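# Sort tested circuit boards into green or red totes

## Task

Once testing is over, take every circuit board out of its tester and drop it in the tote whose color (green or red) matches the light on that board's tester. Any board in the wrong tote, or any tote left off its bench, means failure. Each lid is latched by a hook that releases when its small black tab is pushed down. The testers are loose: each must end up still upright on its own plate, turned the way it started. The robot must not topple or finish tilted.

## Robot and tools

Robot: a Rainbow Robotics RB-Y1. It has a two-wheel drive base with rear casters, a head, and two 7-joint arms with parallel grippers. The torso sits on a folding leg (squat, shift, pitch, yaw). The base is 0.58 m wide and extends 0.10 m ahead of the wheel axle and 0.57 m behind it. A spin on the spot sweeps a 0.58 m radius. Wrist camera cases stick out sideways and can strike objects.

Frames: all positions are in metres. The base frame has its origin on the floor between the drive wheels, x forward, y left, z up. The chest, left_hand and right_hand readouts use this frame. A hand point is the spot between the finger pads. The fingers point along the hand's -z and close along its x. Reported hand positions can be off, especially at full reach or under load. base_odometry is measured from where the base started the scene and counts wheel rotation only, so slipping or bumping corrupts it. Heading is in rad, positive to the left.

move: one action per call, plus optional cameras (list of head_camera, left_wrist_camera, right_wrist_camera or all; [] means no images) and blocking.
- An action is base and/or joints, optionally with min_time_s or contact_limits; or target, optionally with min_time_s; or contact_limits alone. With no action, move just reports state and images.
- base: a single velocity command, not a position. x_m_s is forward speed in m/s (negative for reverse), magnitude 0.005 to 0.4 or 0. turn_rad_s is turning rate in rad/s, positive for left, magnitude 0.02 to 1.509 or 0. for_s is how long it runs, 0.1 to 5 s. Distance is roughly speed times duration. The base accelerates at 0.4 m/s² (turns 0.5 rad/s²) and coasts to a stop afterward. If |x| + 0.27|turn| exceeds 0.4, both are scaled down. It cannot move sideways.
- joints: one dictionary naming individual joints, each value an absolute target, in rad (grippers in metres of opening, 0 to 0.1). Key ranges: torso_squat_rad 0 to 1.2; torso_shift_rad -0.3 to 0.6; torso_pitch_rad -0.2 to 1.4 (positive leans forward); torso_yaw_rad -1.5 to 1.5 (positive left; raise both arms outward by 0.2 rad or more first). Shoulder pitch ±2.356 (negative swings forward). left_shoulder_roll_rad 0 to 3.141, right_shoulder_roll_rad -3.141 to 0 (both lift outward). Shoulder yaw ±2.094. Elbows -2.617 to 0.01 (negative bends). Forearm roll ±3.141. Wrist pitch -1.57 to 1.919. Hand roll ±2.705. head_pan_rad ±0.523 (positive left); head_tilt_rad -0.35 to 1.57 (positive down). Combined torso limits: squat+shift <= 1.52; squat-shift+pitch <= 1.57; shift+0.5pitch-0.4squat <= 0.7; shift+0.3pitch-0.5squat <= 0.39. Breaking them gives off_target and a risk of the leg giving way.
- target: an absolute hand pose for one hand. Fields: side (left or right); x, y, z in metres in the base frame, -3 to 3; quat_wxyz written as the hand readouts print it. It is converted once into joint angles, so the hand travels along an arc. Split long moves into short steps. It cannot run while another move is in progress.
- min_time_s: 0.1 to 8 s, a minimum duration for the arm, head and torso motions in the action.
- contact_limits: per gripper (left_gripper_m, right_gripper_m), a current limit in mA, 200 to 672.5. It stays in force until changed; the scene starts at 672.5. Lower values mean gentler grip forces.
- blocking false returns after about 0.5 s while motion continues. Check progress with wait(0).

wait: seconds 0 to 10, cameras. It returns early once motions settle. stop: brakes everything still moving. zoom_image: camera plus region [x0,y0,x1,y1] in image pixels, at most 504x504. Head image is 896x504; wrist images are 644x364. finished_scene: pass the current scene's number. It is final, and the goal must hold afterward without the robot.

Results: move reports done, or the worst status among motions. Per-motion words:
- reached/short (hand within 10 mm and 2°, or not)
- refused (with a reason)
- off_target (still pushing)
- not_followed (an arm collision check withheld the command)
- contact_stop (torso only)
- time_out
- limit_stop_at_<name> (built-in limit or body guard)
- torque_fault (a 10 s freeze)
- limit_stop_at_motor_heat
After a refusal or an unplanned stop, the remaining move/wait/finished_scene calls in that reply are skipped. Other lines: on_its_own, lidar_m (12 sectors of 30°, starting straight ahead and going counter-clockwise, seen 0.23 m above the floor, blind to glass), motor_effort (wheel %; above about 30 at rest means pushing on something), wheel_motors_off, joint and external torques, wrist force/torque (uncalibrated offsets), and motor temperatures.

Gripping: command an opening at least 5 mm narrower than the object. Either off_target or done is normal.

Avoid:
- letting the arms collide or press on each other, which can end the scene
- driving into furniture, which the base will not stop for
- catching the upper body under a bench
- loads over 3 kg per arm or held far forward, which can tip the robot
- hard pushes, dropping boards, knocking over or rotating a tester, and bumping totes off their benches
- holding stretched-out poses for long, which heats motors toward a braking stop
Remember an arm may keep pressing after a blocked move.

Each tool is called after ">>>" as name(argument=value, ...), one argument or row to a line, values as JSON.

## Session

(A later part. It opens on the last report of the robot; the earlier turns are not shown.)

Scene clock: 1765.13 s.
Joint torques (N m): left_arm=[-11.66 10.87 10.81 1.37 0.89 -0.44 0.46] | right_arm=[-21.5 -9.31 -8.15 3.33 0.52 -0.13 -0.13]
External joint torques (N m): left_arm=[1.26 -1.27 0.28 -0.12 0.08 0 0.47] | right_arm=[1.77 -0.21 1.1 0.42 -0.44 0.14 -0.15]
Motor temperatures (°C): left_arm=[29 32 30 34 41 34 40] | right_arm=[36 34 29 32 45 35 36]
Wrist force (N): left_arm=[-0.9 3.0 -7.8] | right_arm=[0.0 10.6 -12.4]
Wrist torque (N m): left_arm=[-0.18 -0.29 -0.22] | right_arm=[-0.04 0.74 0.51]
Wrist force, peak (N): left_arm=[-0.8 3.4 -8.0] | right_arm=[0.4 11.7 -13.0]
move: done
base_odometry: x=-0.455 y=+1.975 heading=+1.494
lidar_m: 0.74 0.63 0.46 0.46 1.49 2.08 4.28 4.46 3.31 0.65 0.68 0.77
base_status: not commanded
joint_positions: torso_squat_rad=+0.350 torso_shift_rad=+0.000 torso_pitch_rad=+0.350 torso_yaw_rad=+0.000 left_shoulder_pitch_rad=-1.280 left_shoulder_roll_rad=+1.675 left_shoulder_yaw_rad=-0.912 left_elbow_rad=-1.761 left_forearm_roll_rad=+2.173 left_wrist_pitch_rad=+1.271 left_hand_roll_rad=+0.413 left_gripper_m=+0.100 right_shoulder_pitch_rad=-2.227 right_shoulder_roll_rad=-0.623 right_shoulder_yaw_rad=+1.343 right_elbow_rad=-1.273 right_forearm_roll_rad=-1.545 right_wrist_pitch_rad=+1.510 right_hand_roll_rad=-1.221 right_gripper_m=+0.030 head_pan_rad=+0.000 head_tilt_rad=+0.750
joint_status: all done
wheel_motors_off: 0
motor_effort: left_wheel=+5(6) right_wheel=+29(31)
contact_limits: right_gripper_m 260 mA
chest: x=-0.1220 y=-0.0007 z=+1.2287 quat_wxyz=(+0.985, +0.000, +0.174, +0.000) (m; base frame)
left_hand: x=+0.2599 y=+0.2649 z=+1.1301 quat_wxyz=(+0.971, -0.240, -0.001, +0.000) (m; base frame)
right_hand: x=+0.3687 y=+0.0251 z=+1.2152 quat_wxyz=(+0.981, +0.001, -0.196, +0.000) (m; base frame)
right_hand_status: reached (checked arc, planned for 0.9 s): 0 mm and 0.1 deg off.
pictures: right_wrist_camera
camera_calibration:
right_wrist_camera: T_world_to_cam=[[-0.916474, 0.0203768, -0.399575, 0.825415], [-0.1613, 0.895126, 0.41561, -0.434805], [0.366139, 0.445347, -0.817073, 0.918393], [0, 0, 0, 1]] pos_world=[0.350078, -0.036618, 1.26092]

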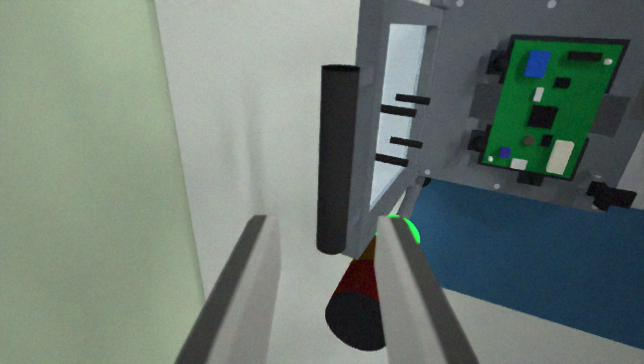

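>>> move(
  target={"side":"right","x":0.391,"y":0.025,"z":1.156,"quat_wxyz":[0.981,0,-0.195,0]},
  cameras=["right_wrist_camera"],
  min_time_s=1,
)

>>> move(
  joints={"right_gripper_m":0.004},
  contact_limits={"right_gripper_m":400},
  cameras=["right_wrist_camera"],
)

>>> move(
  target={"side":"left","x":0.18,"y":0.0285,"z":1.05,"quat_wxyz":[1,0,0,0]},
  cameras=["head_camera"],
)

Scene clock: 1773.47 s.
Joint torques (N m): left_arm=[-11.68 10.73 10.92 1.29 0.84 -0.56 0.5] | right_arm=[-21.39 -7.15 -7.92 3.19 0.87 -0.5 0.37]
External joint torques (N m): left_arm=[1.24 -1.42 0.38 -0.21 0.03 -0.11 0.51] | right_arm=[2.93 1.95 1.39 0.7 -0.08 -0.22 0.35]
Motor temperatures (°C): left_arm=[29 32 30 34 40 34 40] | right_arm=[36 34 29 32 45 35 36]
Wrist force (N): left_arm=[-0.8 3.1 -7.8] | right_arm=[-0.2 10.5 -12.4]
Wrist torque (N m): left_arm=[-0.19 -0.28 -0.21] | right_arm=[-0.02 0.72 0.49]
Wrist force, peak (N): left_arm=[-0.7 3.1 -8.1] | right_arm=[0.1 10.9 -12.8]
move: done
base_odometry: x=-0.455 y=+1.975 heading=+1.494
lidar_m: 0.74 0.63 0.46 0.46 1.49 2.08 4.28 4.46 3.31 0.65 0.68 0.77
base_status: not commanded
joint_positions: torso_squat_rad=+0.350 torso_shift_rad=+0.000 torso_pitch_rad=+0.350 torso_yaw_rad=+0.000 left_shoulder_pitch_rad=-1.280 left_shoulder_roll_rad=+1.675 left_shoulder_yaw_rad=-0.912 left_elbow_rad=-1.761 left_forearm_roll_rad=+2.173 left_wrist_pitch_rad=+1.271 left_hand_roll_rad=+0.413 left_gripper_m=+0.100 right_shoulder_pitch_rad=-2.126 right_shoulder_roll_rad=-0.576 right_shoulder_yaw_rad=+1.400 right_elbow_rad=-1.227 right_forearm_roll_rad=-1.471 right_wrist_pitch_rad=+1.399 right_hand_roll_rad=-1.209 right_gripper_m=+0.030 head_pan_rad=+0.000 head_tilt_rad=+0.750
joint_status: all done
wheel_motors_off: 0
motor_effort: left_wheel=+6(6) right_wheel=+28(31)
contact_limits: right_gripper_m 260 mA
chest: x=-0.1220 y=-0.0007 z=+1.2287 quat_wxyz=(+0.985, +0.000, +0.174, +0.000) (m; base frame)
left_hand: x=+0.2599 y=+0.2649 z=+1.1301 quat_wxyz=(+0.971, -0.240, -0.001, +0.000) (m; base frame)
right_hand: x=+0.3907 y=+0.0245 z=+1.1565 quat_wxyz=(+0.981, +0.000, -0.196, +0.000) (m; base frame)
right_hand_status: reached (checked arc, planned for 1.0 s): 1 mm and 0.1 deg off.
pictures: right_wrist_camera
camera_calibration:
right_wrist_camera: T_world_to_cam=[[-0.916303, 0.0207772, -0.399946, 0.822465], [-0.160753, 0.89559, 0.414822, -0.405719], [0.366807, 0.444396, -0.817292, 0.86272], [0, 0, 0, 1]] pos_world=[0.371955, -0.0371202, 1.20234]

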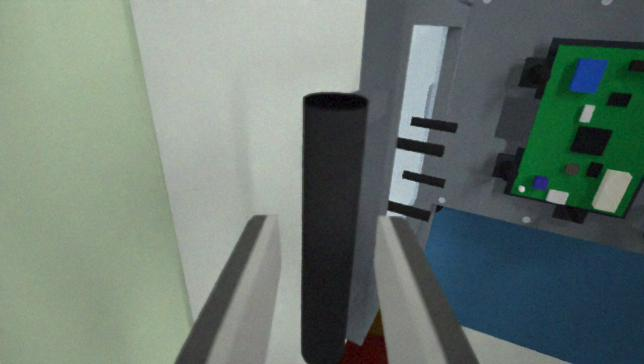

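Scene clock: 1774.23 s.
Joint torques (N m): left_arm=[-11.51 10.7 10.87 1.36 0.92 -0.55 0.45] | right_arm=[-21.09 -7.04 -7.9 2.81 0.9 -0.42 0.39]
External joint torques (N m): left_arm=[1.41 -1.44 0.34 -0.13 0.11 -0.1 0.45] | right_arm=[3.23 2.06 1.41 0.31 -0.05 -0.14 0.37]
Motor temperatures (°C): left_arm=[29 32 30 34 40 34 40] | right_arm=[36 34 29 32 45 35 36]
Wrist force (N): left_arm=[-0.9 3.1 -7.7] | right_arm=[0.5 10.9 -12.2]
Wrist torque (N m): left_arm=[-0.19 -0.27 -0.20] | right_arm=[0.00 0.75 0.18]
Wrist force, peak (N): left_arm=[-0.7 3.3 -8.2] | right_arm=[0.2 11.1 -12.5]
move: off_target
base_odometry: x=-0.455 y=+1.975 heading=+1.494
lidar_m: 0.74 0.63 0.46 0.46 1.49 2.08 4.27 4.46 3.31 0.65 0.69 0.77
base_status: not commanded
joint_positions: torso_squat_rad=+0.350 torso_shift_rad=+0.000 torso_pitch_rad=+0.350 torso_yaw_rad=+0.000 left_shoulder_pitch_rad=-1.280 left_shoulder_roll_rad=+1.675 left_shoulder_yaw_rad=-0.912 left_elbow_rad=-1.761 left_forearm_roll_rad=+2.173 left_wrist_pitch_rad=+1.271 left_hand_roll_rad=+0.413 left_gripper_m=+0.100 right_shoulder_pitch_rad=-2.126 right_shoulder_roll_rad=-0.576 right_shoulder_yaw_rad=+1.400 right_elbow_rad=-1.227 right_forearm_roll_rad=-1.471 right_wrist_pitch_rad=+1.399 right_hand_roll_rad=-1.209 right_gripper_m=+0.015 head_pan_rad=+0.000 head_tilt_rad=+0.750
joint_status: right_gripper_m off_target (ended at +0.015, target +0.004)
wheel_motors_off: 0
motor_effort: left_wheel=+5(6) right_wheel=+28(30)
contact_limits: right_gripper_m 400 mA
chest: x=-0.1220 y=-0.0007 z=+1.2287 quat_wxyz=(+0.985, +0.000, +0.174, +0.000) (m; base frame)
left_hand: x=+0.2599 y=+0.2649 z=+1.1301 quat_wxyz=(+0.971, -0.240, -0.001, +0.000) (m; base frame)
right_hand: x=+0.3907 y=+0.0245 z=+1.1565 quat_wxyz=(+0.981, +0.000, -0.196, +0.000) (m; base frame)
pictures: right_wrist_camera
camera_calibration:
right_wrist_camera: T_world_to_cam=[[-0.916297, 0.0208349, -0.399957, 0.82249], [-0.160709, 0.89559, 0.414838, -0.405747], [0.366841, 0.444391, -0.817279, 0.862694], [0, 0, 0, 1]] pos_world=[0.371966, -0.0371279, 1.20234]

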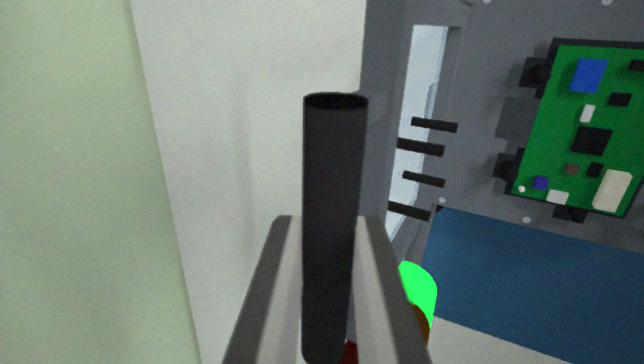

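Scene clock: 1774.53 s.
Joint torques (N m): left_arm=[-11.69 10.73 10.69 1.5 0.87 -0.46 0.46] | right_arm=[-21.48 -6.94 -7.73 2.86 0.84 -0.44 0.33]
External joint torques (N m): left_arm=[1.23 -1.42 0.15 0.01 0.06 -0.01 0.46] | right_arm=[2.85 2.16 1.58 0.36 -0.1 -0.16 0.31]
Motor temperatures (°C): left_arm=[29 32 30 34 40 34 40] | right_arm=[36 34 29 32 45 35 36]
Wrist force (N): left_arm=[-0.7 3.2 -7.7] | right_arm=[0.4 10.9 -12.0]
Wrist torque (N m): left_arm=[-0.22 -0.25 -0.21] | right_arm=[-0.01 0.74 0.20]
Wrist force, peak (N): left_arm=[-0.7 3.1 -8.0] | right_arm=[0.1 11.0 -12.4]
move: refused
base_odometry: x=-0.455 y=+1.975 heading=+1.494
lidar_m: 0.75 0.62 0.46 0.46 1.50 2.08 4.27 4.45 3.31 0.65 0.68 0.77
base_status: not commanded
joint_positions: torso_squat_rad=+0.350 torso_shift_rad=+0.000 torso_pitch_rad=+0.350 torso_yaw_rad=+0.000 left_shoulder_pitch_rad=-1.280 left_shoulder_roll_rad=+1.675 left_shoulder_yaw_rad=-0.912 left_elbow_rad=-1.761 left_forearm_roll_rad=+2.173 left_wrist_pitch_rad=+1.271 left_hand_roll_rad=+0.413 left_gripper_m=+0.100 right_shoulder_pitch_rad=-2.126 right_shoulder_roll_rad=-0.576 right_shoulder_yaw_rad=+1.400 right_elbow_rad=-1.227 right_forearm_roll_rad=-1.471 right_wrist_pitch_rad=+1.399 right_hand_roll_rad=-1.209 right_gripper_m=+0.015 head_pan_rad=+0.000 head_tilt_rad=+0.750
joint_status: not commanded
wheel_motors_off: 0
motor_effort: left_wheel=+6(6) right_wheel=+28(30)
contact_limits: right_gripper_m 400 mA
chest: x=-0.1220 y=-0.0007 z=+1.2287 quat_wxyz=(+0.985, +0.000, +0.174, +0.000) (m; base frame)
left_hand: x=+0.2599 y=+0.2649 z=+1.1301 quat_wxyz=(+0.971, -0.240, -0.001, +0.000) (m; base frame)
left_hand_status: refused: the posture found for that pose stands 19 mm from the other arm (limit 20 mm). Nothing moved. The solve starts from where the arm stands: from another posture it may find a clear one.
right_hand: x=+0.3907 y=+0.0245 z=+1.1565 quat_wxyz=(+0.981, +0.000, -0.196, +0.000) (m; base frame)
pictures: head_camera
camera_calibration:
head_camera: T_world_to_cam=[[0.0366276, -0.998751, 0.0339708, -0.0492088], [-0.871694, -0.0485542, -0.487639, 0.717499], [0.48868, -0.011751, -0.872384, 1.18426], [0, 0, 0, 1]] pos_world=[0.0485164, -0.000393478, 1.38468]

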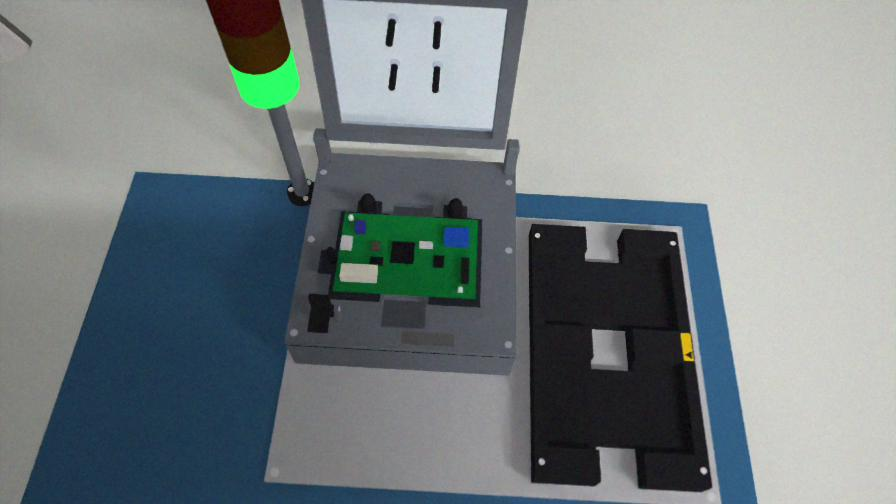

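>>> move(
  target={"side":"left","x":0.18,"y":0.06,"z":1.05,"quat_wxyz":[1,0,0,0]},
  cameras=[],
)

>>> move(
  target={"side":"left","x":0.18,"y":0.035,"z":1.0,"quat_wxyz":[1,0,0,0]},
  cameras=["left_wrist_camera","right_wrist_camera"],
)

Scene clock: 1784.93 s.
Joint torques (N m): left_arm=[-11.77 10.39 10.81 1.42 0.85 -0.47 0.48] | right_arm=[-21.45 -6.86 -8.17 2.85 0.95 -0.47 0.41]
External joint torques (N m): left_arm=[1.14 -1.76 0.28 -0.08 0.04 -0.02 0.48] | right_arm=[2.87 2.23 1.14 0.36 0 -0.18 0.39]
Motor temperatures (°C): left_arm=[29 32 30 33 39 34 40] | right_arm=[36 34 29 32 45 35 36]
Wrist force (N): left_arm=[-0.6 3.0 -7.8] | right_arm=[0.5 11.0 -12.0]
Wrist torque (N m): left_arm=[-0.18 -0.24 -0.19] | right_arm=[-0.03 0.74 0.20]
Wrist force, peak (N): left_arm=[-0.8 3.2 -8.1] | right_arm=[0.2 11.3 -12.5]
move: refused
base_odometry: x=-0.455 y=+1.975 heading=+1.494
lidar_m: 0.74 0.64 0.45 0.46 1.48 2.09 4.28 4.46 3.31 0.65 0.68 0.77
base_status: not commanded
joint_positions: torso_squat_rad=+0.350 torso_shift_rad=+0.000 torso_pitch_rad=+0.350 torso_yaw_rad=+0.000 left_shoulder_pitch_rad=-1.280 left_shoulder_roll_rad=+1.675 left_shoulder_yaw_rad=-0.912 left_elbow_rad=-1.761 left_forearm_roll_rad=+2.173 left_wrist_pitch_rad=+1.271 left_hand_roll_rad=+0.413 left_gripper_m=+0.100 right_shoulder_pitch_rad=-2.126 right_shoulder_roll_rad=-0.576 right_shoulder_yaw_rad=+1.400 right_elbow_rad=-1.227 right_forearm_roll_rad=-1.471 right_wrist_pitch_rad=+1.399 right_hand_roll_rad=-1.209 right_gripper_m=+0.015 head_pan_rad=+0.000 head_tilt_rad=+0.750
joint_status: not commanded
wheel_motors_off: 0
motor_effort: left_wheel=+6(7) right_wheel=+29(30)
contact_limits: right_gripper_m 400 mA
chest: x=-0.1220 y=-0.0007 z=+1.2287 quat_wxyz=(+0.985, +0.000, +0.174, +0.000) (m; base frame)
left_hand: x=+0.2599 y=+0.2649 z=+1.1301 quat_wxyz=(+0.971, -0.240, -0.001, +0.000) (m; base frame)
left_hand_status: refused: the way to the posture found for that pose passes 12 mm from the other arm (limit 20 mm); the posture itself is clear. Nothing moved. The way starts where the arm stands: move the arm first, then send the pose again.
right_hand: x=+0.3907 y=+0.0245 z=+1.1565 quat_wxyz=(+0.981, +0.000, -0.196, +0.000) (m; base frame)
pictures: none
No camera images: "cameras" was empty.

not run: a stop that you did not command came earlier in this reply.

>>> move(
  target={"side":"left","x":0.17,"y":0.2,"z":1.08,"quat_wxyz":[1,0,0,0]},
  cameras=[],
)

>>> move(
  target={"side":"left","x":0.18,"y":0.1,"z":1.03,"quat_wxyz":[1,0,0,0]},
  cameras=[],
)

>>> move(
  target={"side":"left","x":0.18,"y":0.035,"z":1.0,"quat_wxyz":[1,0,0,0]},
  cameras=["left_wrist_camera","right_wrist_camera"],
)

Scene clock: 1791.73 s.
Joint torques (N m): left_arm=[-12.18 6.53 7.61 0.85 0.39 0.1 -0.21] | right_arm=[-21.24 -7.36 -8.03 2.43 0.85 0.04 0.29]
External joint torques (N m): left_arm=[0.16 -0.92 -1.03 0.28 0.35 0.15 -0.21] | right_arm=[3.09 1.74 1.28 -0.06 -0.1 0.33 0.26]
Motor temperatures (°C): left_arm=[29 32 30 33 39 34 40] | right_arm=[36 34 29 32 45 35 36]
Wrist force (N): left_arm=[-0.5 0.4 -8.8] | right_arm=[0.4 11.0 -11.3]
Wrist torque (N m): left_arm=[-0.03 -0.26 -0.20] | right_arm=[-0.01 0.74 0.19]
Wrist force, peak (N): left_arm=[-1.1 0.5 -9.1] | right_arm=[0.4 12.9 -14.9]
move: done
base_odometry: x=-0.455 y=+1.975 heading=+1.494
lidar_m: 0.74 0.63 0.45 0.46 1.49 2.07 4.28 4.45 3.31 0.65 0.69 0.76
base_status: not commanded
joint_positions: torso_squat_rad=+0.350 torso_shift_rad=+0.000 torso_pitch_rad=+0.350 torso_yaw_rad=+0.000 left_shoulder_pitch_rad=-1.473 left_shoulder_roll_rad=+1.454 left_shoulder_yaw_rad=-1.033 left_elbow_rad=-2.342 left_forearm_roll_rad=+1.624 left_wrist_pitch_rad=+1.486 left_hand_roll_rad=+1.305 left_gripper_m=+0.100 right_shoulder_pitch_rad=-2.126 right_shoulder_roll_rad=-0.576 right_shoulder_yaw_rad=+1.400 right_elbow_rad=-1.227 right_forearm_roll_rad=-1.471 right_wrist_pitch_rad=+1.399 right_hand_roll_rad=-1.209 right_gripper_m=+0.015 head_pan_rad=+0.000 head_tilt_rad=+0.750
joint_status: all done
wheel_motors_off: 0
motor_effort: left_wheel=+6(6) right_wheel=+28(30)
contact_limits: right_gripper_m 400 mA
chest: x=-0.1220 y=-0.0007 z=+1.2287 quat_wxyz=(+0.985, +0.000, +0.174, +0.000) (m; base frame)
left_hand: x=+0.1703 y=+0.2003 z=+1.0805 quat_wxyz=(+1.000, -0.001, -0.002, -0.001) (m; base frame)
left_hand_status: reached (checked arc, planned for 0.9 s): 1 mm and 0.3 deg off.
right_hand: x=+0.3907 y=+0.0246 z=+1.1565 quat_wxyz=(+0.981, +0.000, -0.196, +0.000) (m; base frame)
pictures: none
No camera images: "cameras" was empty.

Scene clock: 1792.87 s.
Joint torques (N m): left_arm=[-15.4 5.31 8.53 -0.41 0.33 0.24 -0.13] | right_arm=[-21.39 -8.18 -8.33 2.43 0.88 0.04 0.32]
External joint torques (N m): left_arm=[0.21 -0.62 -0.8 0.83 0.28 0.28 -0.13] | right_arm=[2.94 0.92 0.98 -0.06 -0.07 0.32 0.3]
Motor temperatures (°C): left_arm=[29 32 30 33 39 34 40] | right_arm=[36 34 29 32 45 35 36]
Wrist force (N): left_arm=[-1.0 0.2 -8.3] | right_arm=[0.1 11.5 -11.0]
Wrist torque (N m): left_arm=[-0.06 -0.32 -0.21] | right_arm=[0.00 0.72 0.21]
Wrist force, peak (N): left_arm=[-0.8 0.3 -9.0] | right_arm=[0.7 11.4 -15.9]
move: done
base_odometry: x=-0.455 y=+1.975 heading=+1.494
lidar_m: 0.75 0.63 0.45 0.46 1.49 2.08 4.27 4.45 3.31 0.65 0.68 0.78
base_status: not commanded
joint_positions: torso_squat_rad=+0.350 torso_shift_rad=+0.000 torso_pitch_rad=+0.350 torso_yaw_rad=+0.000 left_shoulder_pitch_rad=-1.527 left_shoulder_roll_rad=+1.006 left_shoulder_yaw_rad=-1.163 left_elbow_rad=-2.179 left_forearm_roll_rad=+1.423 left_wrist_pitch_rad=+1.545 left_hand_roll_rad=+1.557 left_gripper_m=+0.100 right_shoulder_pitch_rad=-2.126 right_shoulder_roll_rad=-0.576 right_shoulder_yaw_rad=+1.400 right_elbow_rad=-1.227 right_forearm_roll_rad=-1.471 right_wrist_pitch_rad=+1.399 right_hand_roll_rad=-1.209 right_gripper_m=+0.015 head_pan_rad=+0.000 head_tilt_rad=+0.750
joint_status: all done
wheel_motors_off: 0
motor_effort: left_wheel=+6(6) right_wheel=+28(30)
contact_limits: right_gripper_m 400 mA
chest: x=-0.1220 y=-0.0007 z=+1.2287 quat_wxyz=(+0.985, +0.000, +0.174, +0.000) (m; base frame)
left_hand: x=+0.1796 y=+0.1002 z=+1.0302 quat_wxyz=(+1.000, +0.000, +0.000, +0.000) (m; base frame)
left_hand_status: reached (checked arc, planned for 0.8 s): 0 mm and 0.1 deg off.
right_hand: x=+0.3906 y=+0.0246 z=+1.1565 quat_wxyz=(+0.981, +0.000, -0.196, +0.000) (m; base frame)
pictures: none
No camera images: "cameras" was empty.

Scene clock: 1793.97 s.
Joint torques (N m): left_arm=[-16.87 4.37 8.86 -1.05 0.31 0.04 0.22] | right_arm=[-21.7 -8.26 -8.15 2.35 0.8 0.25 0.41]
External joint torques (N m): left_arm=[-0.04 -0.42 -0.85 0.98 0.25 0.08 0.22] | right_arm=[2.62 0.84 1.16 -0.14 -0.14 0.53 0.39]
Motor temperatures (°C): left_arm=[29 32 30 33 39 34 40] | right_arm=[36 34 29 32 45 35 36]
Wrist force (N): left_arm=[-0.8 0.2 -8.4] | right_arm=[1.0 12.5 -10.1]
Wrist torque (N m): left_arm=[-0.07 -0.30 -0.25] | right_arm=[0.02 0.76 0.16]
Wrist force, peak (N): left_arm=[-0.8 0.2 -8.9] | right_arm=[0.9 14.6 -12.8]
move: done
base_odometry: x=-0.455 y=+1.975 heading=+1.494
lidar_m: 0.74 0.62 0.46 0.45 1.49 2.07 4.28 4.46 3.31 0.65 0.68 0.77
base_status: not commanded
joint_positions: torso_squat_rad=+0.350 torso_shift_rad=+0.000 torso_pitch_rad=+0.350 torso_yaw_rad=+0.000 left_shoulder_pitch_rad=-1.555 left_shoulder_roll_rad=+0.746 left_shoulder_yaw_rad=-1.234 left_elbow_rad=-2.007 left_forearm_roll_rad=+1.332 left_wrist_pitch_rad=+1.547 left_hand_roll_rad=+1.636 left_gripper_m=+0.100 right_shoulder_pitch_rad=-2.126 right_shoulder_roll_rad=-0.576 right_shoulder_yaw_rad=+1.400 right_elbow_rad=-1.227 right_forearm_roll_rad=-1.471 right_wrist_pitch_rad=+1.399 right_hand_roll_rad=-1.209 right_gripper_m=+0.015 head_pan_rad=+0.000 head_tilt_rad=+0.750
joint_status: all done
wheel_motors_off: 0
motor_effort: left_wheel=+5(6) right_wheel=+29(31)
contact_limits: right_gripper_m 400 mA
chest: x=-0.1220 y=-0.0007 z=+1.2287 quat_wxyz=(+0.985, +0.000, +0.174, +0.000) (m; base frame)
left_hand: x=+0.1800 y=+0.0350 z=+1.0000 quat_wxyz=(+1.000, +0.000, +0.000, +0.000) (m; base frame)
left_hand_status: reached (checked arc, planned for 0.6 s): 0 mm and 0.0 deg off.
right_hand: x=+0.3906 y=+0.0247 z=+1.1565 quat_wxyz=(+0.981, +0.000, -0.196, +0.000) (m; base frame)
pictures: left_wrist_camera, right_wrist_camera
camera_calibration:
left_wrist_camera: T_world_to_cam=[[0.999804, 0.0154132, -0.0123972, -0.169425], [0.0195061, -0.87225, 0.488671, -0.427428], [-0.00328142, -0.488817, -0.87238, 0.959122], [0, 0, 0, 1]] pos_world=[0.180877, 0.0986221, 1.04349]
right_wrist_camera: T_world_to_cam=[[-0.916311, 0.0206091, -0.399936, 0.822382], [-0.160913, 0.89556, 0.414825, -0.405761], [0.366716, 0.444464, -0.817295, 0.862661], [0, 0, 0, 1]] pos_world=[0.371914, -0.0369865, 1.20227]

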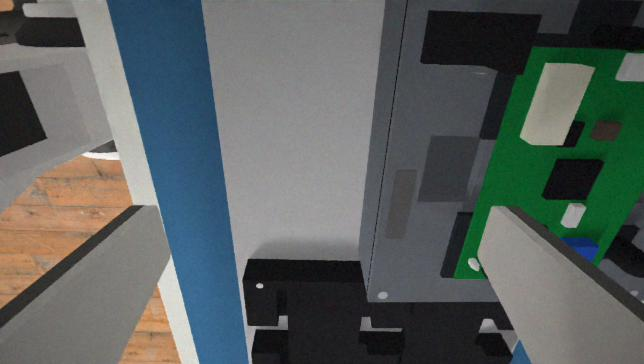

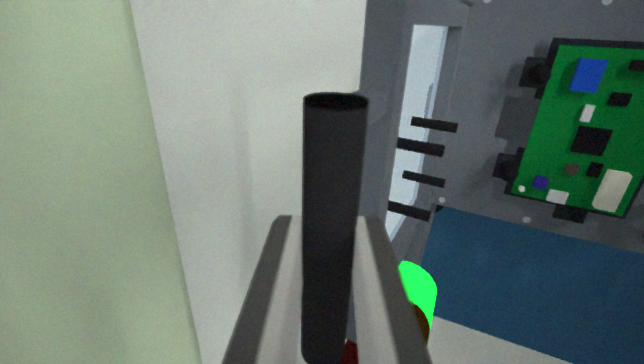

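Good. Left down.

>>> move(
  target={"side":"left","x":0.18,"y":0.033,"z":0.957,"quat_wxyz":[1,0,0,0]},
  cameras=[],
)

>>> move(
  target={"side":"left","x":0.18,"y":0.033,"z":0.938,"quat_wxyz":[1,0,0,0]},
  cameras=["left_wrist_camera"],
)

>>> move(
  target={"side":"right","x":0.391,"y":0.025,"z":1.162,"quat_wxyz":[0.981,0,-0.195,0]},
  cameras=[],
  min_time_s=1,
)

>>> move(
  target={"side":"right","x":0.391,"y":0.025,"z":1.168,"quat_wxyz":[0.981,0,-0.195,0]},
  cameras=["head_camera","left_wrist_camera"],
  min_time_s=1,
)

Scene clock: 1807.60 s.
Joint torques (N m): left_arm=[-16.31 3.41 9.76 -1.99 0.44 -0.15 -0.1] | right_arm=[-21.4 -8.1 -8.42 2.46 0.74 0.14 0.35]
External joint torques (N m): left_arm=[0.41 -1.01 0.23 0.8 0.37 -0.11 -0.1] | right_arm=[2.93 1 0.89 -0.03 -0.21 0.42 0.33]
Motor temperatures (°C): left_arm=[29 32 30 33 39 34 40] | right_arm=[36 34 29 32 45 35 36]
Wrist force (N): left_arm=[-0.8 0.3 -8.1] | right_arm=[0.4 12.9 -11.3]
Wrist torque (N m): left_arm=[-0.06 -0.29 -0.23] | right_arm=[0.03 0.72 0.19]
Wrist force, peak (N): left_arm=[-0.7 0.2 -9.6] | right_arm=[0.4 12.7 -13.7]
move: done
base_odometry: x=-0.455 y=+1.975 heading=+1.494
lidar_m: 0.74 0.63 0.46 0.45 1.49 2.08 4.27 4.46 3.31 0.65 0.69 0.77
base_status: not commanded
joint_positions: torso_squat_rad=+0.350 torso_shift_rad=+0.000 torso_pitch_rad=+0.350 torso_yaw_rad=+0.000 left_shoulder_pitch_rad=-1.487 left_shoulder_roll_rad=+0.705 left_shoulder_yaw_rad=-1.304 left_elbow_rad=-1.944 left_forearm_roll_rad=+1.229 left_wrist_pitch_rad=+1.480 left_hand_roll_rad=+1.613 left_gripper_m=+0.100 right_shoulder_pitch_rad=-2.126 right_shoulder_roll_rad=-0.576 right_shoulder_yaw_rad=+1.400 right_elbow_rad=-1.227 right_forearm_roll_rad=-1.471 right_wrist_pitch_rad=+1.399 right_hand_roll_rad=-1.209 right_gripper_m=+0.015 head_pan_rad=+0.000 head_tilt_rad=+0.750
joint_status: all done
wheel_motors_off: 0
motor_effort: left_wheel=+5(6) right_wheel=+30(31)
contact_limits: right_gripper_m 400 mA
chest: x=-0.1220 y=-0.0007 z=+1.2287 quat_wxyz=(+0.985, +0.000, +0.174, +0.000) (m; base frame)
left_hand: x=+0.1799 y=+0.0333 z=+0.9571 quat_wxyz=(+1.000, +0.000, +0.000, +0.000) (m; base frame)
left_hand_status: reached (checked arc, planned for 0.3 s): 0 mm and 0.0 deg off.
right_hand: x=+0.3906 y=+0.0247 z=+1.1565 quat_wxyz=(+0.981, +0.000, -0.196, +0.000) (m; base frame)
pictures: none
No camera images: "cameras" was empty.

Scene clock: 1808.30 s.
Joint torques (N m): left_arm=[-15.92 3.06 9.16 -2.25 0.34 -0.15 -0.1] | right_arm=[-21.49 -8.51 -8.29 2.39 0.8 0.17 0.38]
External joint torques (N m): left_arm=[0.74 -1.19 -0.25 0.82 0.28 -0.11 -0.1] | right_arm=[2.84 0.59 1.02 -0.1 -0.14 0.45 0.36]
Motor temperatures (°C): left_arm=[29 32 30 33 39 34 40] | right_arm=[36 34 29 32 45 35 36]
Wrist force (N): left_arm=[-0.8 0.3 -8.3] | right_arm=[0.7 11.6 -12.0]
Wrist torque (N m): left_arm=[-0.06 -0.30 -0.20] | right_arm=[-0.02 0.72 0.18]
Wrist force, peak (N): left_arm=[-0.7 0.2 -9.6] | right_arm=[1.1 12.8 -13.5]
move: done
base_odometry: x=-0.455 y=+1.975 heading=+1.494
lidar_m: 0.74 0.62 0.46 0.45 1.49 2.07 4.28 4.45 3.32 0.65 0.69 0.77
base_status: not commanded
joint_positions: torso_squat_rad=+0.350 torso_shift_rad=+0.000 torso_pitch_rad=+0.350 torso_yaw_rad=+0.000 left_shoulder_pitch_rad=-1.458 left_shoulder_roll_rad=+0.687 left_shoulder_yaw_rad=-1.332 left_elbow_rad=-1.910 left_forearm_roll_rad=+1.188 left_wrist_pitch_rad=+1.448 left_hand_roll_rad=+1.600 left_gripper_m=+0.100 right_shoulder_pitch_rad=-2.126 right_shoulder_roll_rad=-0.576 right_shoulder_yaw_rad=+1.400 right_elbow_rad=-1.227 right_forearm_roll_rad=-1.471 right_wrist_pitch_rad=+1.399 right_hand_roll_rad=-1.209 right_gripper_m=+0.015 head_pan_rad=+0.000 head_tilt_rad=+0.750
joint_status: all done
wheel_motors_off: 0
motor_effort: left_wheel=+5(6) right_wheel=+29(31)
contact_limits: right_gripper_m 400 mA
chest: x=-0.1220 y=-0.0007 z=+1.2287 quat_wxyz=(+0.985, +0.000, +0.174, +0.000) (m; base frame)
left_hand: x=+0.1801 y=+0.0331 z=+0.9381 quat_wxyz=(+1.000, +0.000, +0.000, +0.000) (m; base frame)
left_hand_status: reached (checked arc, planned for 0.2 s): 0 mm and 0.0 deg off.
right_hand: x=+0.3906 y=+0.0247 z=+1.1565 quat_wxyz=(+0.981, +0.000, -0.196, +0.000) (m; base frame)
pictures: left_wrist_camera
camera_calibration:
left_wrist_camera: T_world_to_cam=[[0.999804, 0.0155994, -0.0122154, -0.170439], [0.019579, -0.872367, 0.48846, -0.398607], [-0.0030366, -0.488603, -0.872501, 0.904191], [0, 0, 0, 1]] pos_world=[0.180956, 0.0967178, 0.981529]

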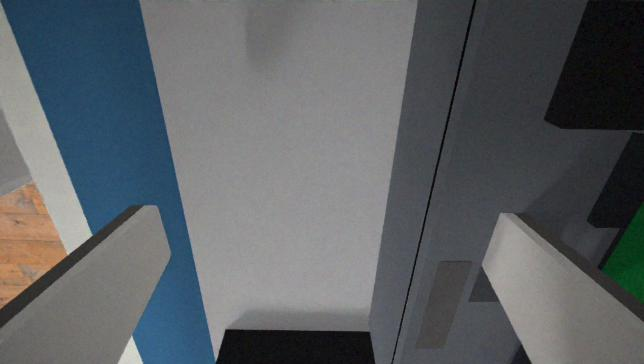

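Scene clock: 1809.63 s.
Joint torques (N m): left_arm=[-15.61 2.98 9.3 -2.12 0.32 -0.22 -0.1] | right_arm=[-31.5 -11.23 -13.73 4.88 2.58 -0.53 0.72]
External joint torques (N m): left_arm=[1.05 -1.27 -0.11 0.96 0.26 -0.18 -0.1] | right_arm=[-7.16 -2.09 -4.49 2.38 1.64 -0.24 0.7]
Motor temperatures (°C): left_arm=[29 32 30 33 38 34 40] | right_arm=[36 34 29 32 45 35 36]
Wrist force (N): left_arm=[-0.6 0.0 -8.4] | right_arm=[-9.0 11.8 -26.9]
Wrist torque (N m): left_arm=[-0.02 -0.30 -0.21] | right_arm=[0.07 0.89 0.18]
Wrist force, peak (N): left_arm=[-0.8 0.1 -8.9] | right_arm=[-9.4 12.4 -27.1]
move: done
base_odometry: x=-0.455 y=+1.975 heading=+1.494
lidar_m: 0.75 0.63 0.45 0.46 1.49 2.08 4.28 4.45 3.31 0.65 0.68 0.77
base_status: not commanded
joint_positions: torso_squat_rad=+0.350 torso_shift_rad=+0.000 torso_pitch_rad=+0.350 torso_yaw_rad=+0.000 left_shoulder_pitch_rad=-1.458 left_shoulder_roll_rad=+0.687 left_shoulder_yaw_rad=-1.332 left_elbow_rad=-1.910 left_forearm_roll_rad=+1.188 left_wrist_pitch_rad=+1.448 left_hand_roll_rad=+1.600 left_gripper_m=+0.100 right_shoulder_pitch_rad=-2.133 right_shoulder_roll_rad=-0.573 right_shoulder_yaw_rad=+1.395 right_elbow_rad=-1.214 right_forearm_roll_rad=-1.481 right_wrist_pitch_rad=+1.409 right_hand_roll_rad=-1.198 right_gripper_m=+0.015 head_pan_rad=+0.000 head_tilt_rad=+0.750
joint_status: all done
wheel_motors_off: 0
motor_effort: left_wheel=+5(7) right_wheel=+29(30)
contact_limits: right_gripper_m 400 mA
chest: x=-0.1218 y=-0.0007 z=+1.2287 quat_wxyz=(+0.985, +0.000, +0.174, +0.000) (m; base frame)
left_hand: x=+0.1801 y=+0.0331 z=+0.9379 quat_wxyz=(+1.000, +0.000, +0.000, +0.000) (m; base frame)
right_hand: x=+0.3907 y=+0.0247 z=+1.1603 quat_wxyz=(+0.981, -0.001, -0.194, +0.000) (m; base frame)
right_hand_status: reached (checked arc, planned for 1.0 s): 2 mm and 0.2 deg off.
pictures: none
No camera images: "cameras" was empty.

Scene clock: 1810.97 s.
Joint torques (N m): left_arm=[-16.17 3.1 9.11 -2.07 0.37 -0.22 0.02] | right_arm=[-31.92 -15.26 -13.58 5.16 2.7 -0.47 0.73]
External joint torques (N m): left_arm=[0.48 -1.15 -0.3 1 0.3 -0.17 0.02] | right_arm=[-7.61 -6.08 -4.39 2.62 1.76 -0.18 0.71]
Motor temperatures (°C): left_arm=[29 31 30 33 38 34 40] | right_arm=[37 34 29 32 45 35 36]
Wrist force (N): left_arm=[-0.8 0.5 -8.6] | right_arm=[-9.3 12.0 -27.7]
Wrist torque (N m): left_arm=[-0.10 -0.31 -0.20] | right_arm=[0.06 0.88 0.25]
Wrist force, peak (N): left_arm=[-1.0 0.4 -8.7] | right_arm=[-9.5 12.1 -27.9]
move: done
base_odometry: x=-0.455 y=+1.975 heading=+1.494
lidar_m: 0.74 0.63 0.45 0.46 1.49 2.08 4.28 4.46 3.32 0.66 0.68 0.78
base_status: not commanded
joint_positions: torso_squat_rad=+0.350 torso_shift_rad=+0.000 torso_pitch_rad=+0.350 torso_yaw_rad=+0.000 left_shoulder_pitch_rad=-1.458 left_shoulder_roll_rad=+0.687 left_shoulder_yaw_rad=-1.332 left_elbow_rad=-1.910 left_forearm_roll_rad=+1.188 left_wrist_pitch_rad=+1.448 left_hand_roll_rad=+1.600 left_gripper_m=+0.100 right_shoulder_pitch_rad=-2.143 right_shoulder_roll_rad=-0.573 right_shoulder_yaw_rad=+1.390 right_elbow_rad=-1.207 right_forearm_roll_rad=-1.488 right_wrist_pitch_rad=+1.420 right_hand_roll_rad=-1.191 right_gripper_m=+0.015 head_pan_rad=+0.000 head_tilt_rad=+0.750
joint_status: all done
wheel_motors_off: 0
motor_effort: left_wheel=+5(6) right_wheel=+28(31)
contact_limits: right_gripper_m 400 mA
chest: x=-0.1218 y=-0.0007 z=+1.2287 quat_wxyz=(+0.985, +0.000, +0.174, +0.000) (m; base frame)
left_hand: x=+0.1801 y=+0.0331 z=+0.9379 quat_wxyz=(+1.000, +0.000, +0.000, +0.000) (m; base frame)
right_hand: x=+0.3903 y=+0.0251 z=+1.1662 quat_wxyz=(+0.981, -0.001, -0.193, +0.001) (m; base frame)
right_hand_status: reached (checked arc, planned for 1.0 s): 2 mm and 0.2 deg off.
pictures: head_camera, left_wrist_camera
camera_calibration:
head_camera: T_world_to_cam=[[0.0366443, -0.99875, 0.0340087, -0.0492266], [-0.871879, -0.0485828, -0.487305, 0.717203], [0.488348, -0.0117945, -0.872569, 1.18434], [0, 0, 0, 1]] pos_world=[0.0487502, -0.000352621, 1.38459]
left_wrist_camera: T_world_to_cam=[[0.999799, 0.0155996, -0.0126311, -0.170124], [0.0197822, -0.872367, 0.488452, -0.398558], [-0.00339933, -0.488603, -0.872499, 0.904114], [0, 0, 0, 1]] pos_world=[0.181048, 0.0967179, 0.981366]

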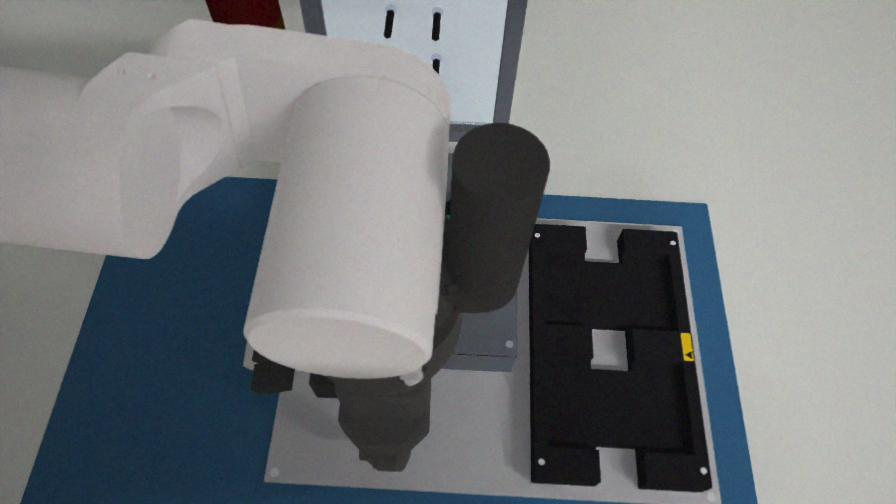

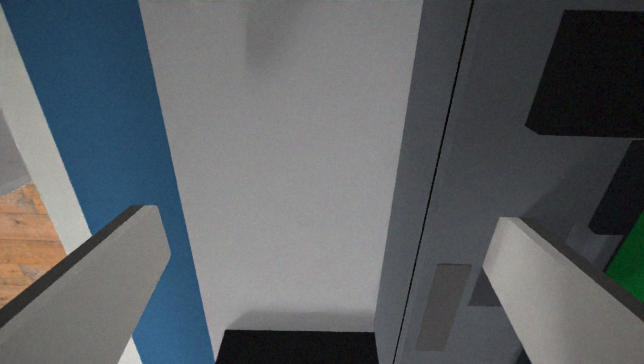

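>>> move(
  target={"side":"right","x":0.384,"y":0.025,"z":1.170,"quat_wxyz":[0.981,0,-0.195,0]},
  cameras=[],
  min_time_s=0.7,
)

>>> move(
  target={"side":"left","x":0.165,"y":0.033,"z":0.938,"quat_wxyz":[1,0,0,0]},
  cameras=["left_wrist_camera"],
  min_time_s=1,
)

>>> move(
  target={"side":"right","x":0.374,"y":0.025,"z":1.170,"quat_wxyz":[0.981,0,-0.195,0]},
  cameras=["right_wrist_camera"],
  min_time_s=0.7,
)

Scene clock: 1821.10 s.
Joint torques (N m): left_arm=[-15.89 3.08 9.17 -2.07 0.35 -0.12 -0.06] | right_arm=[-28.13 -12.17 -12.9 2.44 1.31 0.05 0.04]
External joint torques (N m): left_arm=[0.76 -1.17 -0.24 1.01 0.28 -0.08 -0.06] | right_arm=[-4.07 -3.08 -3.55 -0.15 0.36 0.31 0.01]
Motor temperatures (°C): left_arm=[30 31 30 33 38 34 40] | right_arm=[37 34 29 32 45 35 36]
Wrist force (N): left_arm=[-0.7 -0.2 -8.5] | right_arm=[-3.9 11.8 -24.8]
Wrist torque (N m): left_arm=[0.00 -0.30 -0.22] | right_arm=[0.15 0.58 0.22]
Wrist force, peak (N): left_arm=[-0.8 0.1 -8.9] | right_arm=[-9.6 12.3 -28.0]
move: done
base_odometry: x=-0.455 y=+1.975 heading=+1.494
lidar_m: 0.74 0.63 0.46 0.46 1.50 2.08 4.28 4.44 3.31 0.66 0.68 0.77
base_status: not commanded
joint_positions: torso_squat_rad=+0.350 torso_shift_rad=+0.000 torso_pitch_rad=+0.350 torso_yaw_rad=+0.000 left_shoulder_pitch_rad=-1.458 left_shoulder_roll_rad=+0.687 left_shoulder_yaw_rad=-1.332 left_elbow_rad=-1.910 left_forearm_roll_rad=+1.188 left_wrist_pitch_rad=+1.448 left_hand_roll_rad=+1.600 left_gripper_m=+0.100 right_shoulder_pitch_rad=-2.149 right_shoulder_roll_rad=-0.589 right_shoulder_yaw_rad=+1.388 right_elbow_rad=-1.247 right_forearm_roll_rad=-1.490 right_wrist_pitch_rad=+1.428 right_hand_roll_rad=-1.217 right_gripper_m=+0.015 head_pan_rad=+0.000 head_tilt_rad=+0.750
joint_status: all done
wheel_motors_off: 0
motor_effort: left_wheel=+4(6) right_wheel=+28(30)
contact_limits: right_gripper_m 400 mA
chest: x=-0.1218 y=-0.0007 z=+1.2287 quat_wxyz=(+0.985, +0.000, +0.174, +0.000) (m; base frame)
left_hand: x=+0.1802 y=+0.0331 z=+0.9379 quat_wxyz=(+1.000, +0.000, +0.000, +0.000) (m; base frame)
right_hand: x=+0.3839 y=+0.0248 z=+1.1689 quat_wxyz=(+0.981, -0.001, -0.194, +0.000) (m; base frame)
right_hand_status: reached (checked arc, planned for 0.7 s): 1 mm and 0.2 deg off.
pictures: none
No camera images: "cameras" was empty.

Scene clock: 1822.43 s.
Joint torques (N m): left_arm=[-11.71 4.66 6.01 -4.58 1.68 1.14 0.61] | right_arm=[-28.51 -12.03 -12.98 4.31 3.09 -0.48 -0.05]
External joint torques (N m): left_arm=[4.45 0.62 -3.25 -1.35 1.61 1.18 0.61] | right_arm=[-4.45 -2.94 -3.63 1.73 2.15 -0.21 -0.07]
Motor temperatures (°C): left_arm=[30 31 30 33 38 34 40] | right_arm=[37 34 29 32 45 35 36]
Wrist force (N): left_arm=[5.9 -4.1 -8.8] | right_arm=[-9.6 13.7 -26.0]
Wrist torque (N m): left_arm=[-0.15 -0.47 -0.49] | right_arm=[0.03 1.11 0.31]
Wrist force, peak (N): left_arm=[5.1 -0.7 -12.4] | right_arm=[-9.8 14.0 -26.2]
move: done
base_odometry: x=-0.455 y=+1.975 heading=+1.494
lidar_m: 0.74 0.63 0.46 0.45 1.49 2.08 4.28 4.45 3.31 0.65 0.68 0.77
base_status: not commanded
joint_positions: torso_squat_rad=+0.350 torso_shift_rad=+0.000 torso_pitch_rad=+0.350 torso_yaw_rad=+0.000 left_shoulder_pitch_rad=-1.450 left_shoulder_roll_rad=+0.688 left_shoulder_yaw_rad=-1.342 left_elbow_rad=-1.964 left_forearm_roll_rad=+1.171 left_wrist_pitch_rad=+1.458 left_hand_roll_rad=+1.650 left_gripper_m=+0.100 right_shoulder_pitch_rad=-2.149 right_shoulder_roll_rad=-0.589 right_shoulder_yaw_rad=+1.388 right_elbow_rad=-1.248 right_forearm_roll_rad=-1.490 right_wrist_pitch_rad=+1.428 right_hand_roll_rad=-1.217 right_gripper_m=+0.015 head_pan_rad=+0.000 head_tilt_rad=+0.750
joint_status: all done
wheel_motors_off: 0
motor_effort: left_wheel=+5(6) right_wheel=+29(30)
contact_limits: right_gripper_m 400 mA
chest: x=-0.1217 y=-0.0007 z=+1.2287 quat_wxyz=(+0.985, +0.000, +0.174, +0.000) (m; base frame)
left_hand: x=+0.1659 y=+0.0326 z=+0.9383 quat_wxyz=(+1.000, -0.001, +0.000, +0.000) (m; base frame)
left_hand_status: reached (checked arc, planned for 1.0 s): 1 mm and 0.1 deg off.
right_hand: x=+0.3838 y=+0.0249 z=+1.1687 quat_wxyz=(+0.981, -0.001, -0.193, +0.000) (m; base frame)
pictures: left_wrist_camera
camera_calibration:
left_wrist_camera: T_world_to_cam=[[0.999803, 0.0148247, -0.0132302, -0.155266], [0.0194052, -0.871653, 0.489739, -0.400071], [-0.00427191, -0.4899, -0.871768, 0.903679], [0, 0, 0, 1]] pos_world=[0.16686, 0.0962902, 0.981675]

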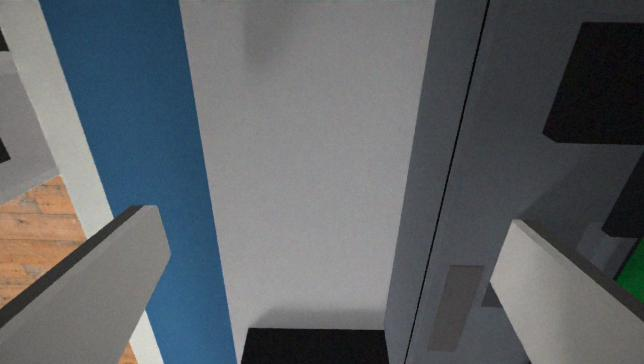

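Scene clock: 1823.47 s.
Joint torques (N m): left_arm=[-12.7 4.68 6.67 -3.93 1.39 0.7 0.57] | right_arm=[-26.82 -12.04 -12.16 2.59 1.02 0.43 -0.05]
External joint torques (N m): left_arm=[3.46 0.63 -2.59 -0.7 1.32 0.74 0.57] | right_arm=[-3.12 -3.07 -2.57 -0.05 0.06 0.67 -0.07]
Motor temperatures (°C): left_arm=[30 31 30 33 38 34 40] | right_arm=[37 34 29 32 45 35 36]
Wrist force (N): left_arm=[2.7 -2.1 -7.3] | right_arm=[-1.8 14.3 -22.4]
Wrist torque (N m): left_arm=[-0.08 -0.44 -0.37] | right_arm=[0.16 0.54 0.29]
Wrist force, peak (N): left_arm=[6.6 -4.8 -8.9] | right_arm=[-9.5 13.8 -25.9]
move: done
base_odometry: x=-0.455 y=+1.975 heading=+1.494
lidar_m: 0.74 0.62 0.45 0.46 1.49 2.08 4.27 4.45 3.31 0.66 0.68 0.78
base_status: not commanded
joint_positions: torso_squat_rad=+0.350 torso_shift_rad=+0.000 torso_pitch_rad=+0.350 torso_yaw_rad=+0.000 left_shoulder_pitch_rad=-1.449 left_shoulder_roll_rad=+0.688 left_shoulder_yaw_rad=-1.342 left_elbow_rad=-1.964 left_forearm_roll_rad=+1.171 left_wrist_pitch_rad=+1.458 left_hand_roll_rad=+1.650 left_gripper_m=+0.100 right_shoulder_pitch_rad=-2.152 right_shoulder_roll_rad=-0.608 right_shoulder_yaw_rad=+1.386 right_elbow_rad=-1.308 right_forearm_roll_rad=-1.490 right_wrist_pitch_rad=+1.436 right_hand_roll_rad=-1.259 right_gripper_m=+0.015 head_pan_rad=+0.000 head_tilt_rad=+0.750
joint_status: all done
wheel_motors_off: 0
motor_effort: left_wheel=+6(7) right_wheel=+30(30)
contact_limits: right_gripper_m 400 mA
chest: x=-0.1217 y=-0.0007 z=+1.2287 quat_wxyz=(+0.985, +0.000, +0.174, +0.000) (m; base frame)
left_hand: x=+0.1658 y=+0.0327 z=+0.9382 quat_wxyz=(+1.000, -0.001, +0.001, +0.000) (m; base frame)
right_hand: x=+0.3740 y=+0.0250 z=+1.1691 quat_wxyz=(+0.981, -0.001, -0.193, +0.000) (m; base frame)
right_hand_status: reached (checked arc, planned for 0.7 s): 1 mm and 0.2 deg off.
pictures: right_wrist_camera
camera_calibration:
right_wrist_camera: T_world_to_cam=[[-0.918377, 0.0190939, -0.395246, 0.807538], [-0.15912, 0.896702, 0.413044, -0.412545], [0.362304, 0.442222, -0.820472, 0.884377], [0, 0, 0, 1]] pos_world=[0.355566, -0.0365805, 1.21518]

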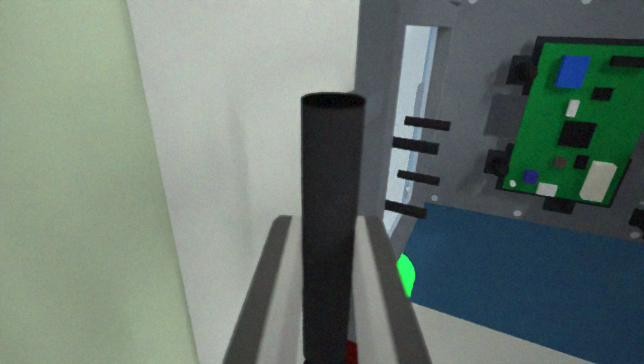

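Works. Continue.

>>> move(
  target={"side":"left","x":0.155,"y":0.033,"z":0.938,"quat_wxyz":[1,0,0,0]},
  cameras=[],
  min_time_s=1,
)

>>> move(
  target={"side":"right","x":0.363,"y":0.025,"z":1.170,"quat_wxyz":[0.981,0,-0.195,0]},
  cameras=[],
  min_time_s=0.7,
)

>>> move(
  target={"side":"left","x":0.147,"y":0.033,"z":0.938,"quat_wxyz":[1,0,0,0]},
  cameras=["left_wrist_camera","head_camera"],
  min_time_s=1,
)

>>> zoom_image(
  camera="left_wrist_camera",
  region=[180, 0, 644, 364],
)

Scene clock: 1831.97 s.
Joint torques (N m): left_arm=[-11.18 1.91 5.35 -4.85 2 1.11 0.65] | right_arm=[-27.53 -12.03 -11.64 4.39 3.22 -0.12 -0.08]
External joint torques (N m): left_arm=[4.63 -1.99 -3.78 -1.51 1.93 1.16 0.65] | right_arm=[-3.83 -3.07 -2.05 1.75 2.27 0.11 -0.1]
Motor temperatures (°C): left_arm=[29 31 30 33 38 34 40] | right_arm=[37 34 29 32 45 35 36]
Wrist force (N): left_arm=[6.6 -4.9 -8.5] | right_arm=[-9.7 14.5 -25.4]
Wrist torque (N m): left_arm=[-0.15 -0.46 -0.52] | right_arm=[0.00 1.11 0.26]
Wrist force, peak (N): left_arm=[5.3 -2.2 -11.0] | right_arm=[-10.0 14.4 -26.0]
move: done
base_odometry: x=-0.455 y=+1.975 heading=+1.494
lidar_m: 0.74 0.63 0.46 0.45 1.50 2.08 4.28 4.45 3.31 0.65 0.68 0.77
base_status: not commanded
joint_positions: torso_squat_rad=+0.350 torso_shift_rad=+0.000 torso_pitch_rad=+0.350 torso_yaw_rad=+0.000 left_shoulder_pitch_rad=-1.444 left_shoulder_roll_rad=+0.687 left_shoulder_yaw_rad=-1.349 left_elbow_rad=-2.002 left_forearm_roll_rad=+1.157 left_wrist_pitch_rad=+1.466 left_hand_roll_rad=+1.688 left_gripper_m=+0.100 right_shoulder_pitch_rad=-2.152 right_shoulder_roll_rad=-0.608 right_shoulder_yaw_rad=+1.386 right_elbow_rad=-1.308 right_forearm_roll_rad=-1.491 right_wrist_pitch_rad=+1.436 right_hand_roll_rad=-1.259 right_gripper_m=+0.015 head_pan_rad=+0.000 head_tilt_rad=+0.750
joint_status: all done
wheel_motors_off: 0
motor_effort: left_wheel=+5(6) right_wheel=+28(31)
contact_limits: right_gripper_m 400 mA
chest: x=-0.1217 y=-0.0007 z=+1.2287 quat_wxyz=(+0.985, +0.000, +0.174, +0.000) (m; base frame)
left_hand: x=+0.1560 y=+0.0328 z=+0.9384 quat_wxyz=(+1.000, -0.001, +0.000, +0.000) (m; base frame)
left_hand_status: reached (checked arc, planned for 1.0 s): 1 mm and 0.1 deg off.
right_hand: x=+0.3738 y=+0.0250 z=+1.1689 quat_wxyz=(+0.981, -0.001, -0.193, +0.001) (m; base frame)
pictures: none
No camera images: "cameras" was empty.

Scene clock: 1833.00 s.
Joint torques (N m): left_arm=[-12.62 2.4 6.77 -4.02 1.35 0.66 0.63] | right_arm=[-25.82 -12.87 -11.78 2.66 1.17 0.89 0.01]
External joint torques (N m): left_arm=[3.19 -1.5 -2.36 -0.66 1.29 0.7 0.63] | right_arm=[-2.52 -4.04 -1.98 -0.04 0.21 1.09 -0.01]
Motor temperatures (°C): left_arm=[29 31 30 33 38 34 40] | right_arm=[37 34 29 32 45 35 36]
Wrist force (N): left_arm=[2.9 -2.1 -8.3] | right_arm=[-2.3 14.6 -22.8]
Wrist torque (N m): left_arm=[-0.13 -0.34 -0.37] | right_arm=[0.07 0.58 0.25]
Wrist force, peak (N): left_arm=[7.6 -5.5 -8.4] | right_arm=[-9.8 14.4 -25.5]
move: done
base_odometry: x=-0.455 y=+1.975 heading=+1.494
lidar_m: 0.74 0.62 0.45 0.46 1.49 2.08 4.28 4.45 3.32 0.66 0.68 0.78
base_status: not commanded
joint_positions: torso_squat_rad=+0.350 torso_shift_rad=+0.000 torso_pitch_rad=+0.350 torso_yaw_rad=+0.000 left_shoulder_pitch_rad=-1.443 left_shoulder_roll_rad=+0.687 left_shoulder_yaw_rad=-1.350 left_elbow_rad=-2.002 left_forearm_roll_rad=+1.157 left_wrist_pitch_rad=+1.467 left_hand_roll_rad=+1.688 left_gripper_m=+0.100 right_shoulder_pitch_rad=-2.155 right_shoulder_roll_rad=-0.627 right_shoulder_yaw_rad=+1.385 right_elbow_rad=-1.372 right_forearm_roll_rad=-1.490 right_wrist_pitch_rad=+1.443 right_hand_roll_rad=-1.304 right_gripper_m=+0.015 head_pan_rad=+0.000 head_tilt_rad=+0.750
joint_status: all done
wheel_motors_off: 0
motor_effort: left_wheel=+6(6) right_wheel=+30(31)
contact_limits: right_gripper_m 400 mA
chest: x=-0.1217 y=-0.0007 z=+1.2287 quat_wxyz=(+0.985, +0.000, +0.174, +0.000) (m; base frame)
left_hand: x=+0.1557 y=+0.0329 z=+0.9383 quat_wxyz=(+1.000, +0.000, +0.000, +0.000) (m; base frame)
right_hand: x=+0.3630 y=+0.0251 z=+1.1691 quat_wxyz=(+0.981, -0.001, -0.193, +0.001) (m; base frame)
right_hand_status: reached (checked arc, planned for 0.7 s): 1 mm and 0.2 deg off.
pictures: none
No camera images: "cameras" was empty.

Scene clock: 1834.33 s.
Joint torques (N m): left_arm=[-10.58 1.64 5.15 -5.03 1.98 1.03 0.71] | right_arm=[-26.86 -12.48 -11.59 4.44 3.13 0.09 0.04]
External joint torques (N m): left_arm=[4.96 -2.14 -3.89 -1.59 1.92 1.07 0.71] | right_arm=[-3.56 -3.66 -1.79 1.74 2.17 0.29 0.02]
Motor temperatures (°C): left_arm=[29 31 30 33 38 34 40] | right_arm=[37 34 29 32 45 35 36]
Wrist force (N): left_arm=[6.8 -4.2 -7.8] | right_arm=[-8.9 14.7 -25.7]
Wrist torque (N m): left_arm=[-0.15 -0.54 -0.48] | right_arm=[0.03 1.09 0.29]
Wrist force, peak (N): left_arm=[7.5 -4.3 -7.6] | right_arm=[-9.4 14.7 -25.9]
move: done
base_odometry: x=-0.455 y=+1.975 heading=+1.494
lidar_m: 0.74 0.63 0.45 0.46 1.49 2.07 4.28 4.45 3.31 0.66 0.68 0.78
base_status: not commanded
joint_positions: torso_squat_rad=+0.350 torso_shift_rad=+0.000 torso_pitch_rad=+0.350 torso_yaw_rad=+0.000 left_shoulder_pitch_rad=-1.439 left_shoulder_roll_rad=+0.686 left_shoulder_yaw_rad=-1.356 left_elbow_rad=-2.030 left_forearm_roll_rad=+1.146 left_wrist_pitch_rad=+1.474 left_hand_roll_rad=+1.717 left_gripper_m=+0.100 right_shoulder_pitch_rad=-2.155 right_shoulder_roll_rad=-0.627 right_shoulder_yaw_rad=+1.385 right_elbow_rad=-1.372 right_forearm_roll_rad=-1.491 right_wrist_pitch_rad=+1.443 right_hand_roll_rad=-1.304 right_gripper_m=+0.015 head_pan_rad=+0.000 head_tilt_rad=+0.750
joint_status: all done
wheel_motors_off: 0
motor_effort: left_wheel=+5(6) right_wheel=+29(31)
contact_limits: right_gripper_m 400 mA
chest: x=-0.1217 y=-0.0007 z=+1.2287 quat_wxyz=(+0.985, +0.000, +0.174, +0.000) (m; base frame)
left_hand: x=+0.1480 y=+0.0328 z=+0.9385 quat_wxyz=(+1.000, -0.001, -0.001, +0.000) (m; base frame)
left_hand_status: reached (checked arc, planned for 1.0 s): 1 mm and 0.1 deg off.
right_hand: x=+0.3628 y=+0.0251 z=+1.1689 quat_wxyz=(+0.981, -0.001, -0.193, +0.001) (m; base frame)
pictures: head_camera, left_wrist_camera
camera_calibration:
head_camera: T_world_to_cam=[[0.0366383, -0.99875, 0.0339946, -0.0492231], [-0.871936, -0.0485693, -0.487205, 0.717146], [0.488247, -0.0117908, -0.872626, 1.18434], [0, 0, 0, 1]] pos_world=[0.0488571, -0.000365967, 1.38456]
left_wrist_camera: T_world_to_cam=[[0.999812, 0.0158998, -0.0111347, -0.139371], [0.0193152, -0.871816, 0.489452, -0.399334], [-0.00192522, -0.489575, -0.871959, 0.903668], [0, 0, 0, 1]] pos_world=[0.148798, 0.096483, 0.981865]

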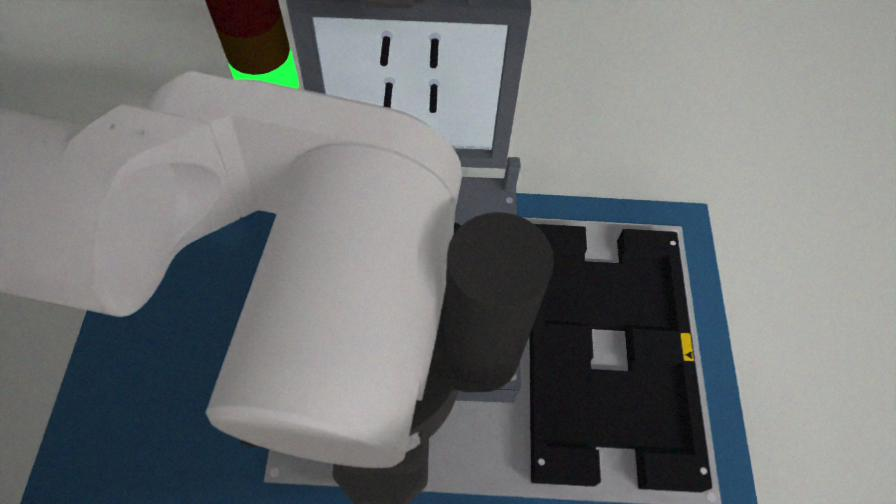

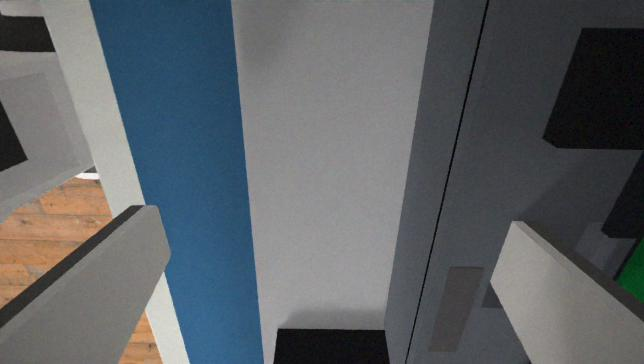

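Scaled by 1.086 from the camera's 644x364 image, which has a finer 920x520 frame.

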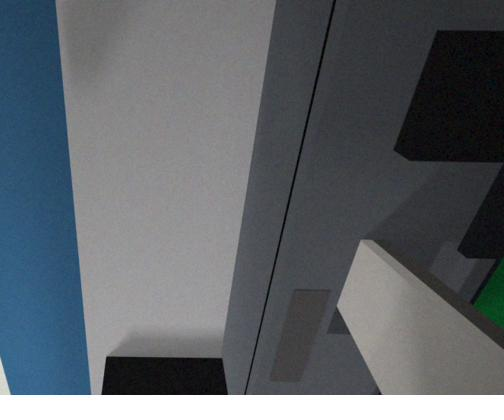

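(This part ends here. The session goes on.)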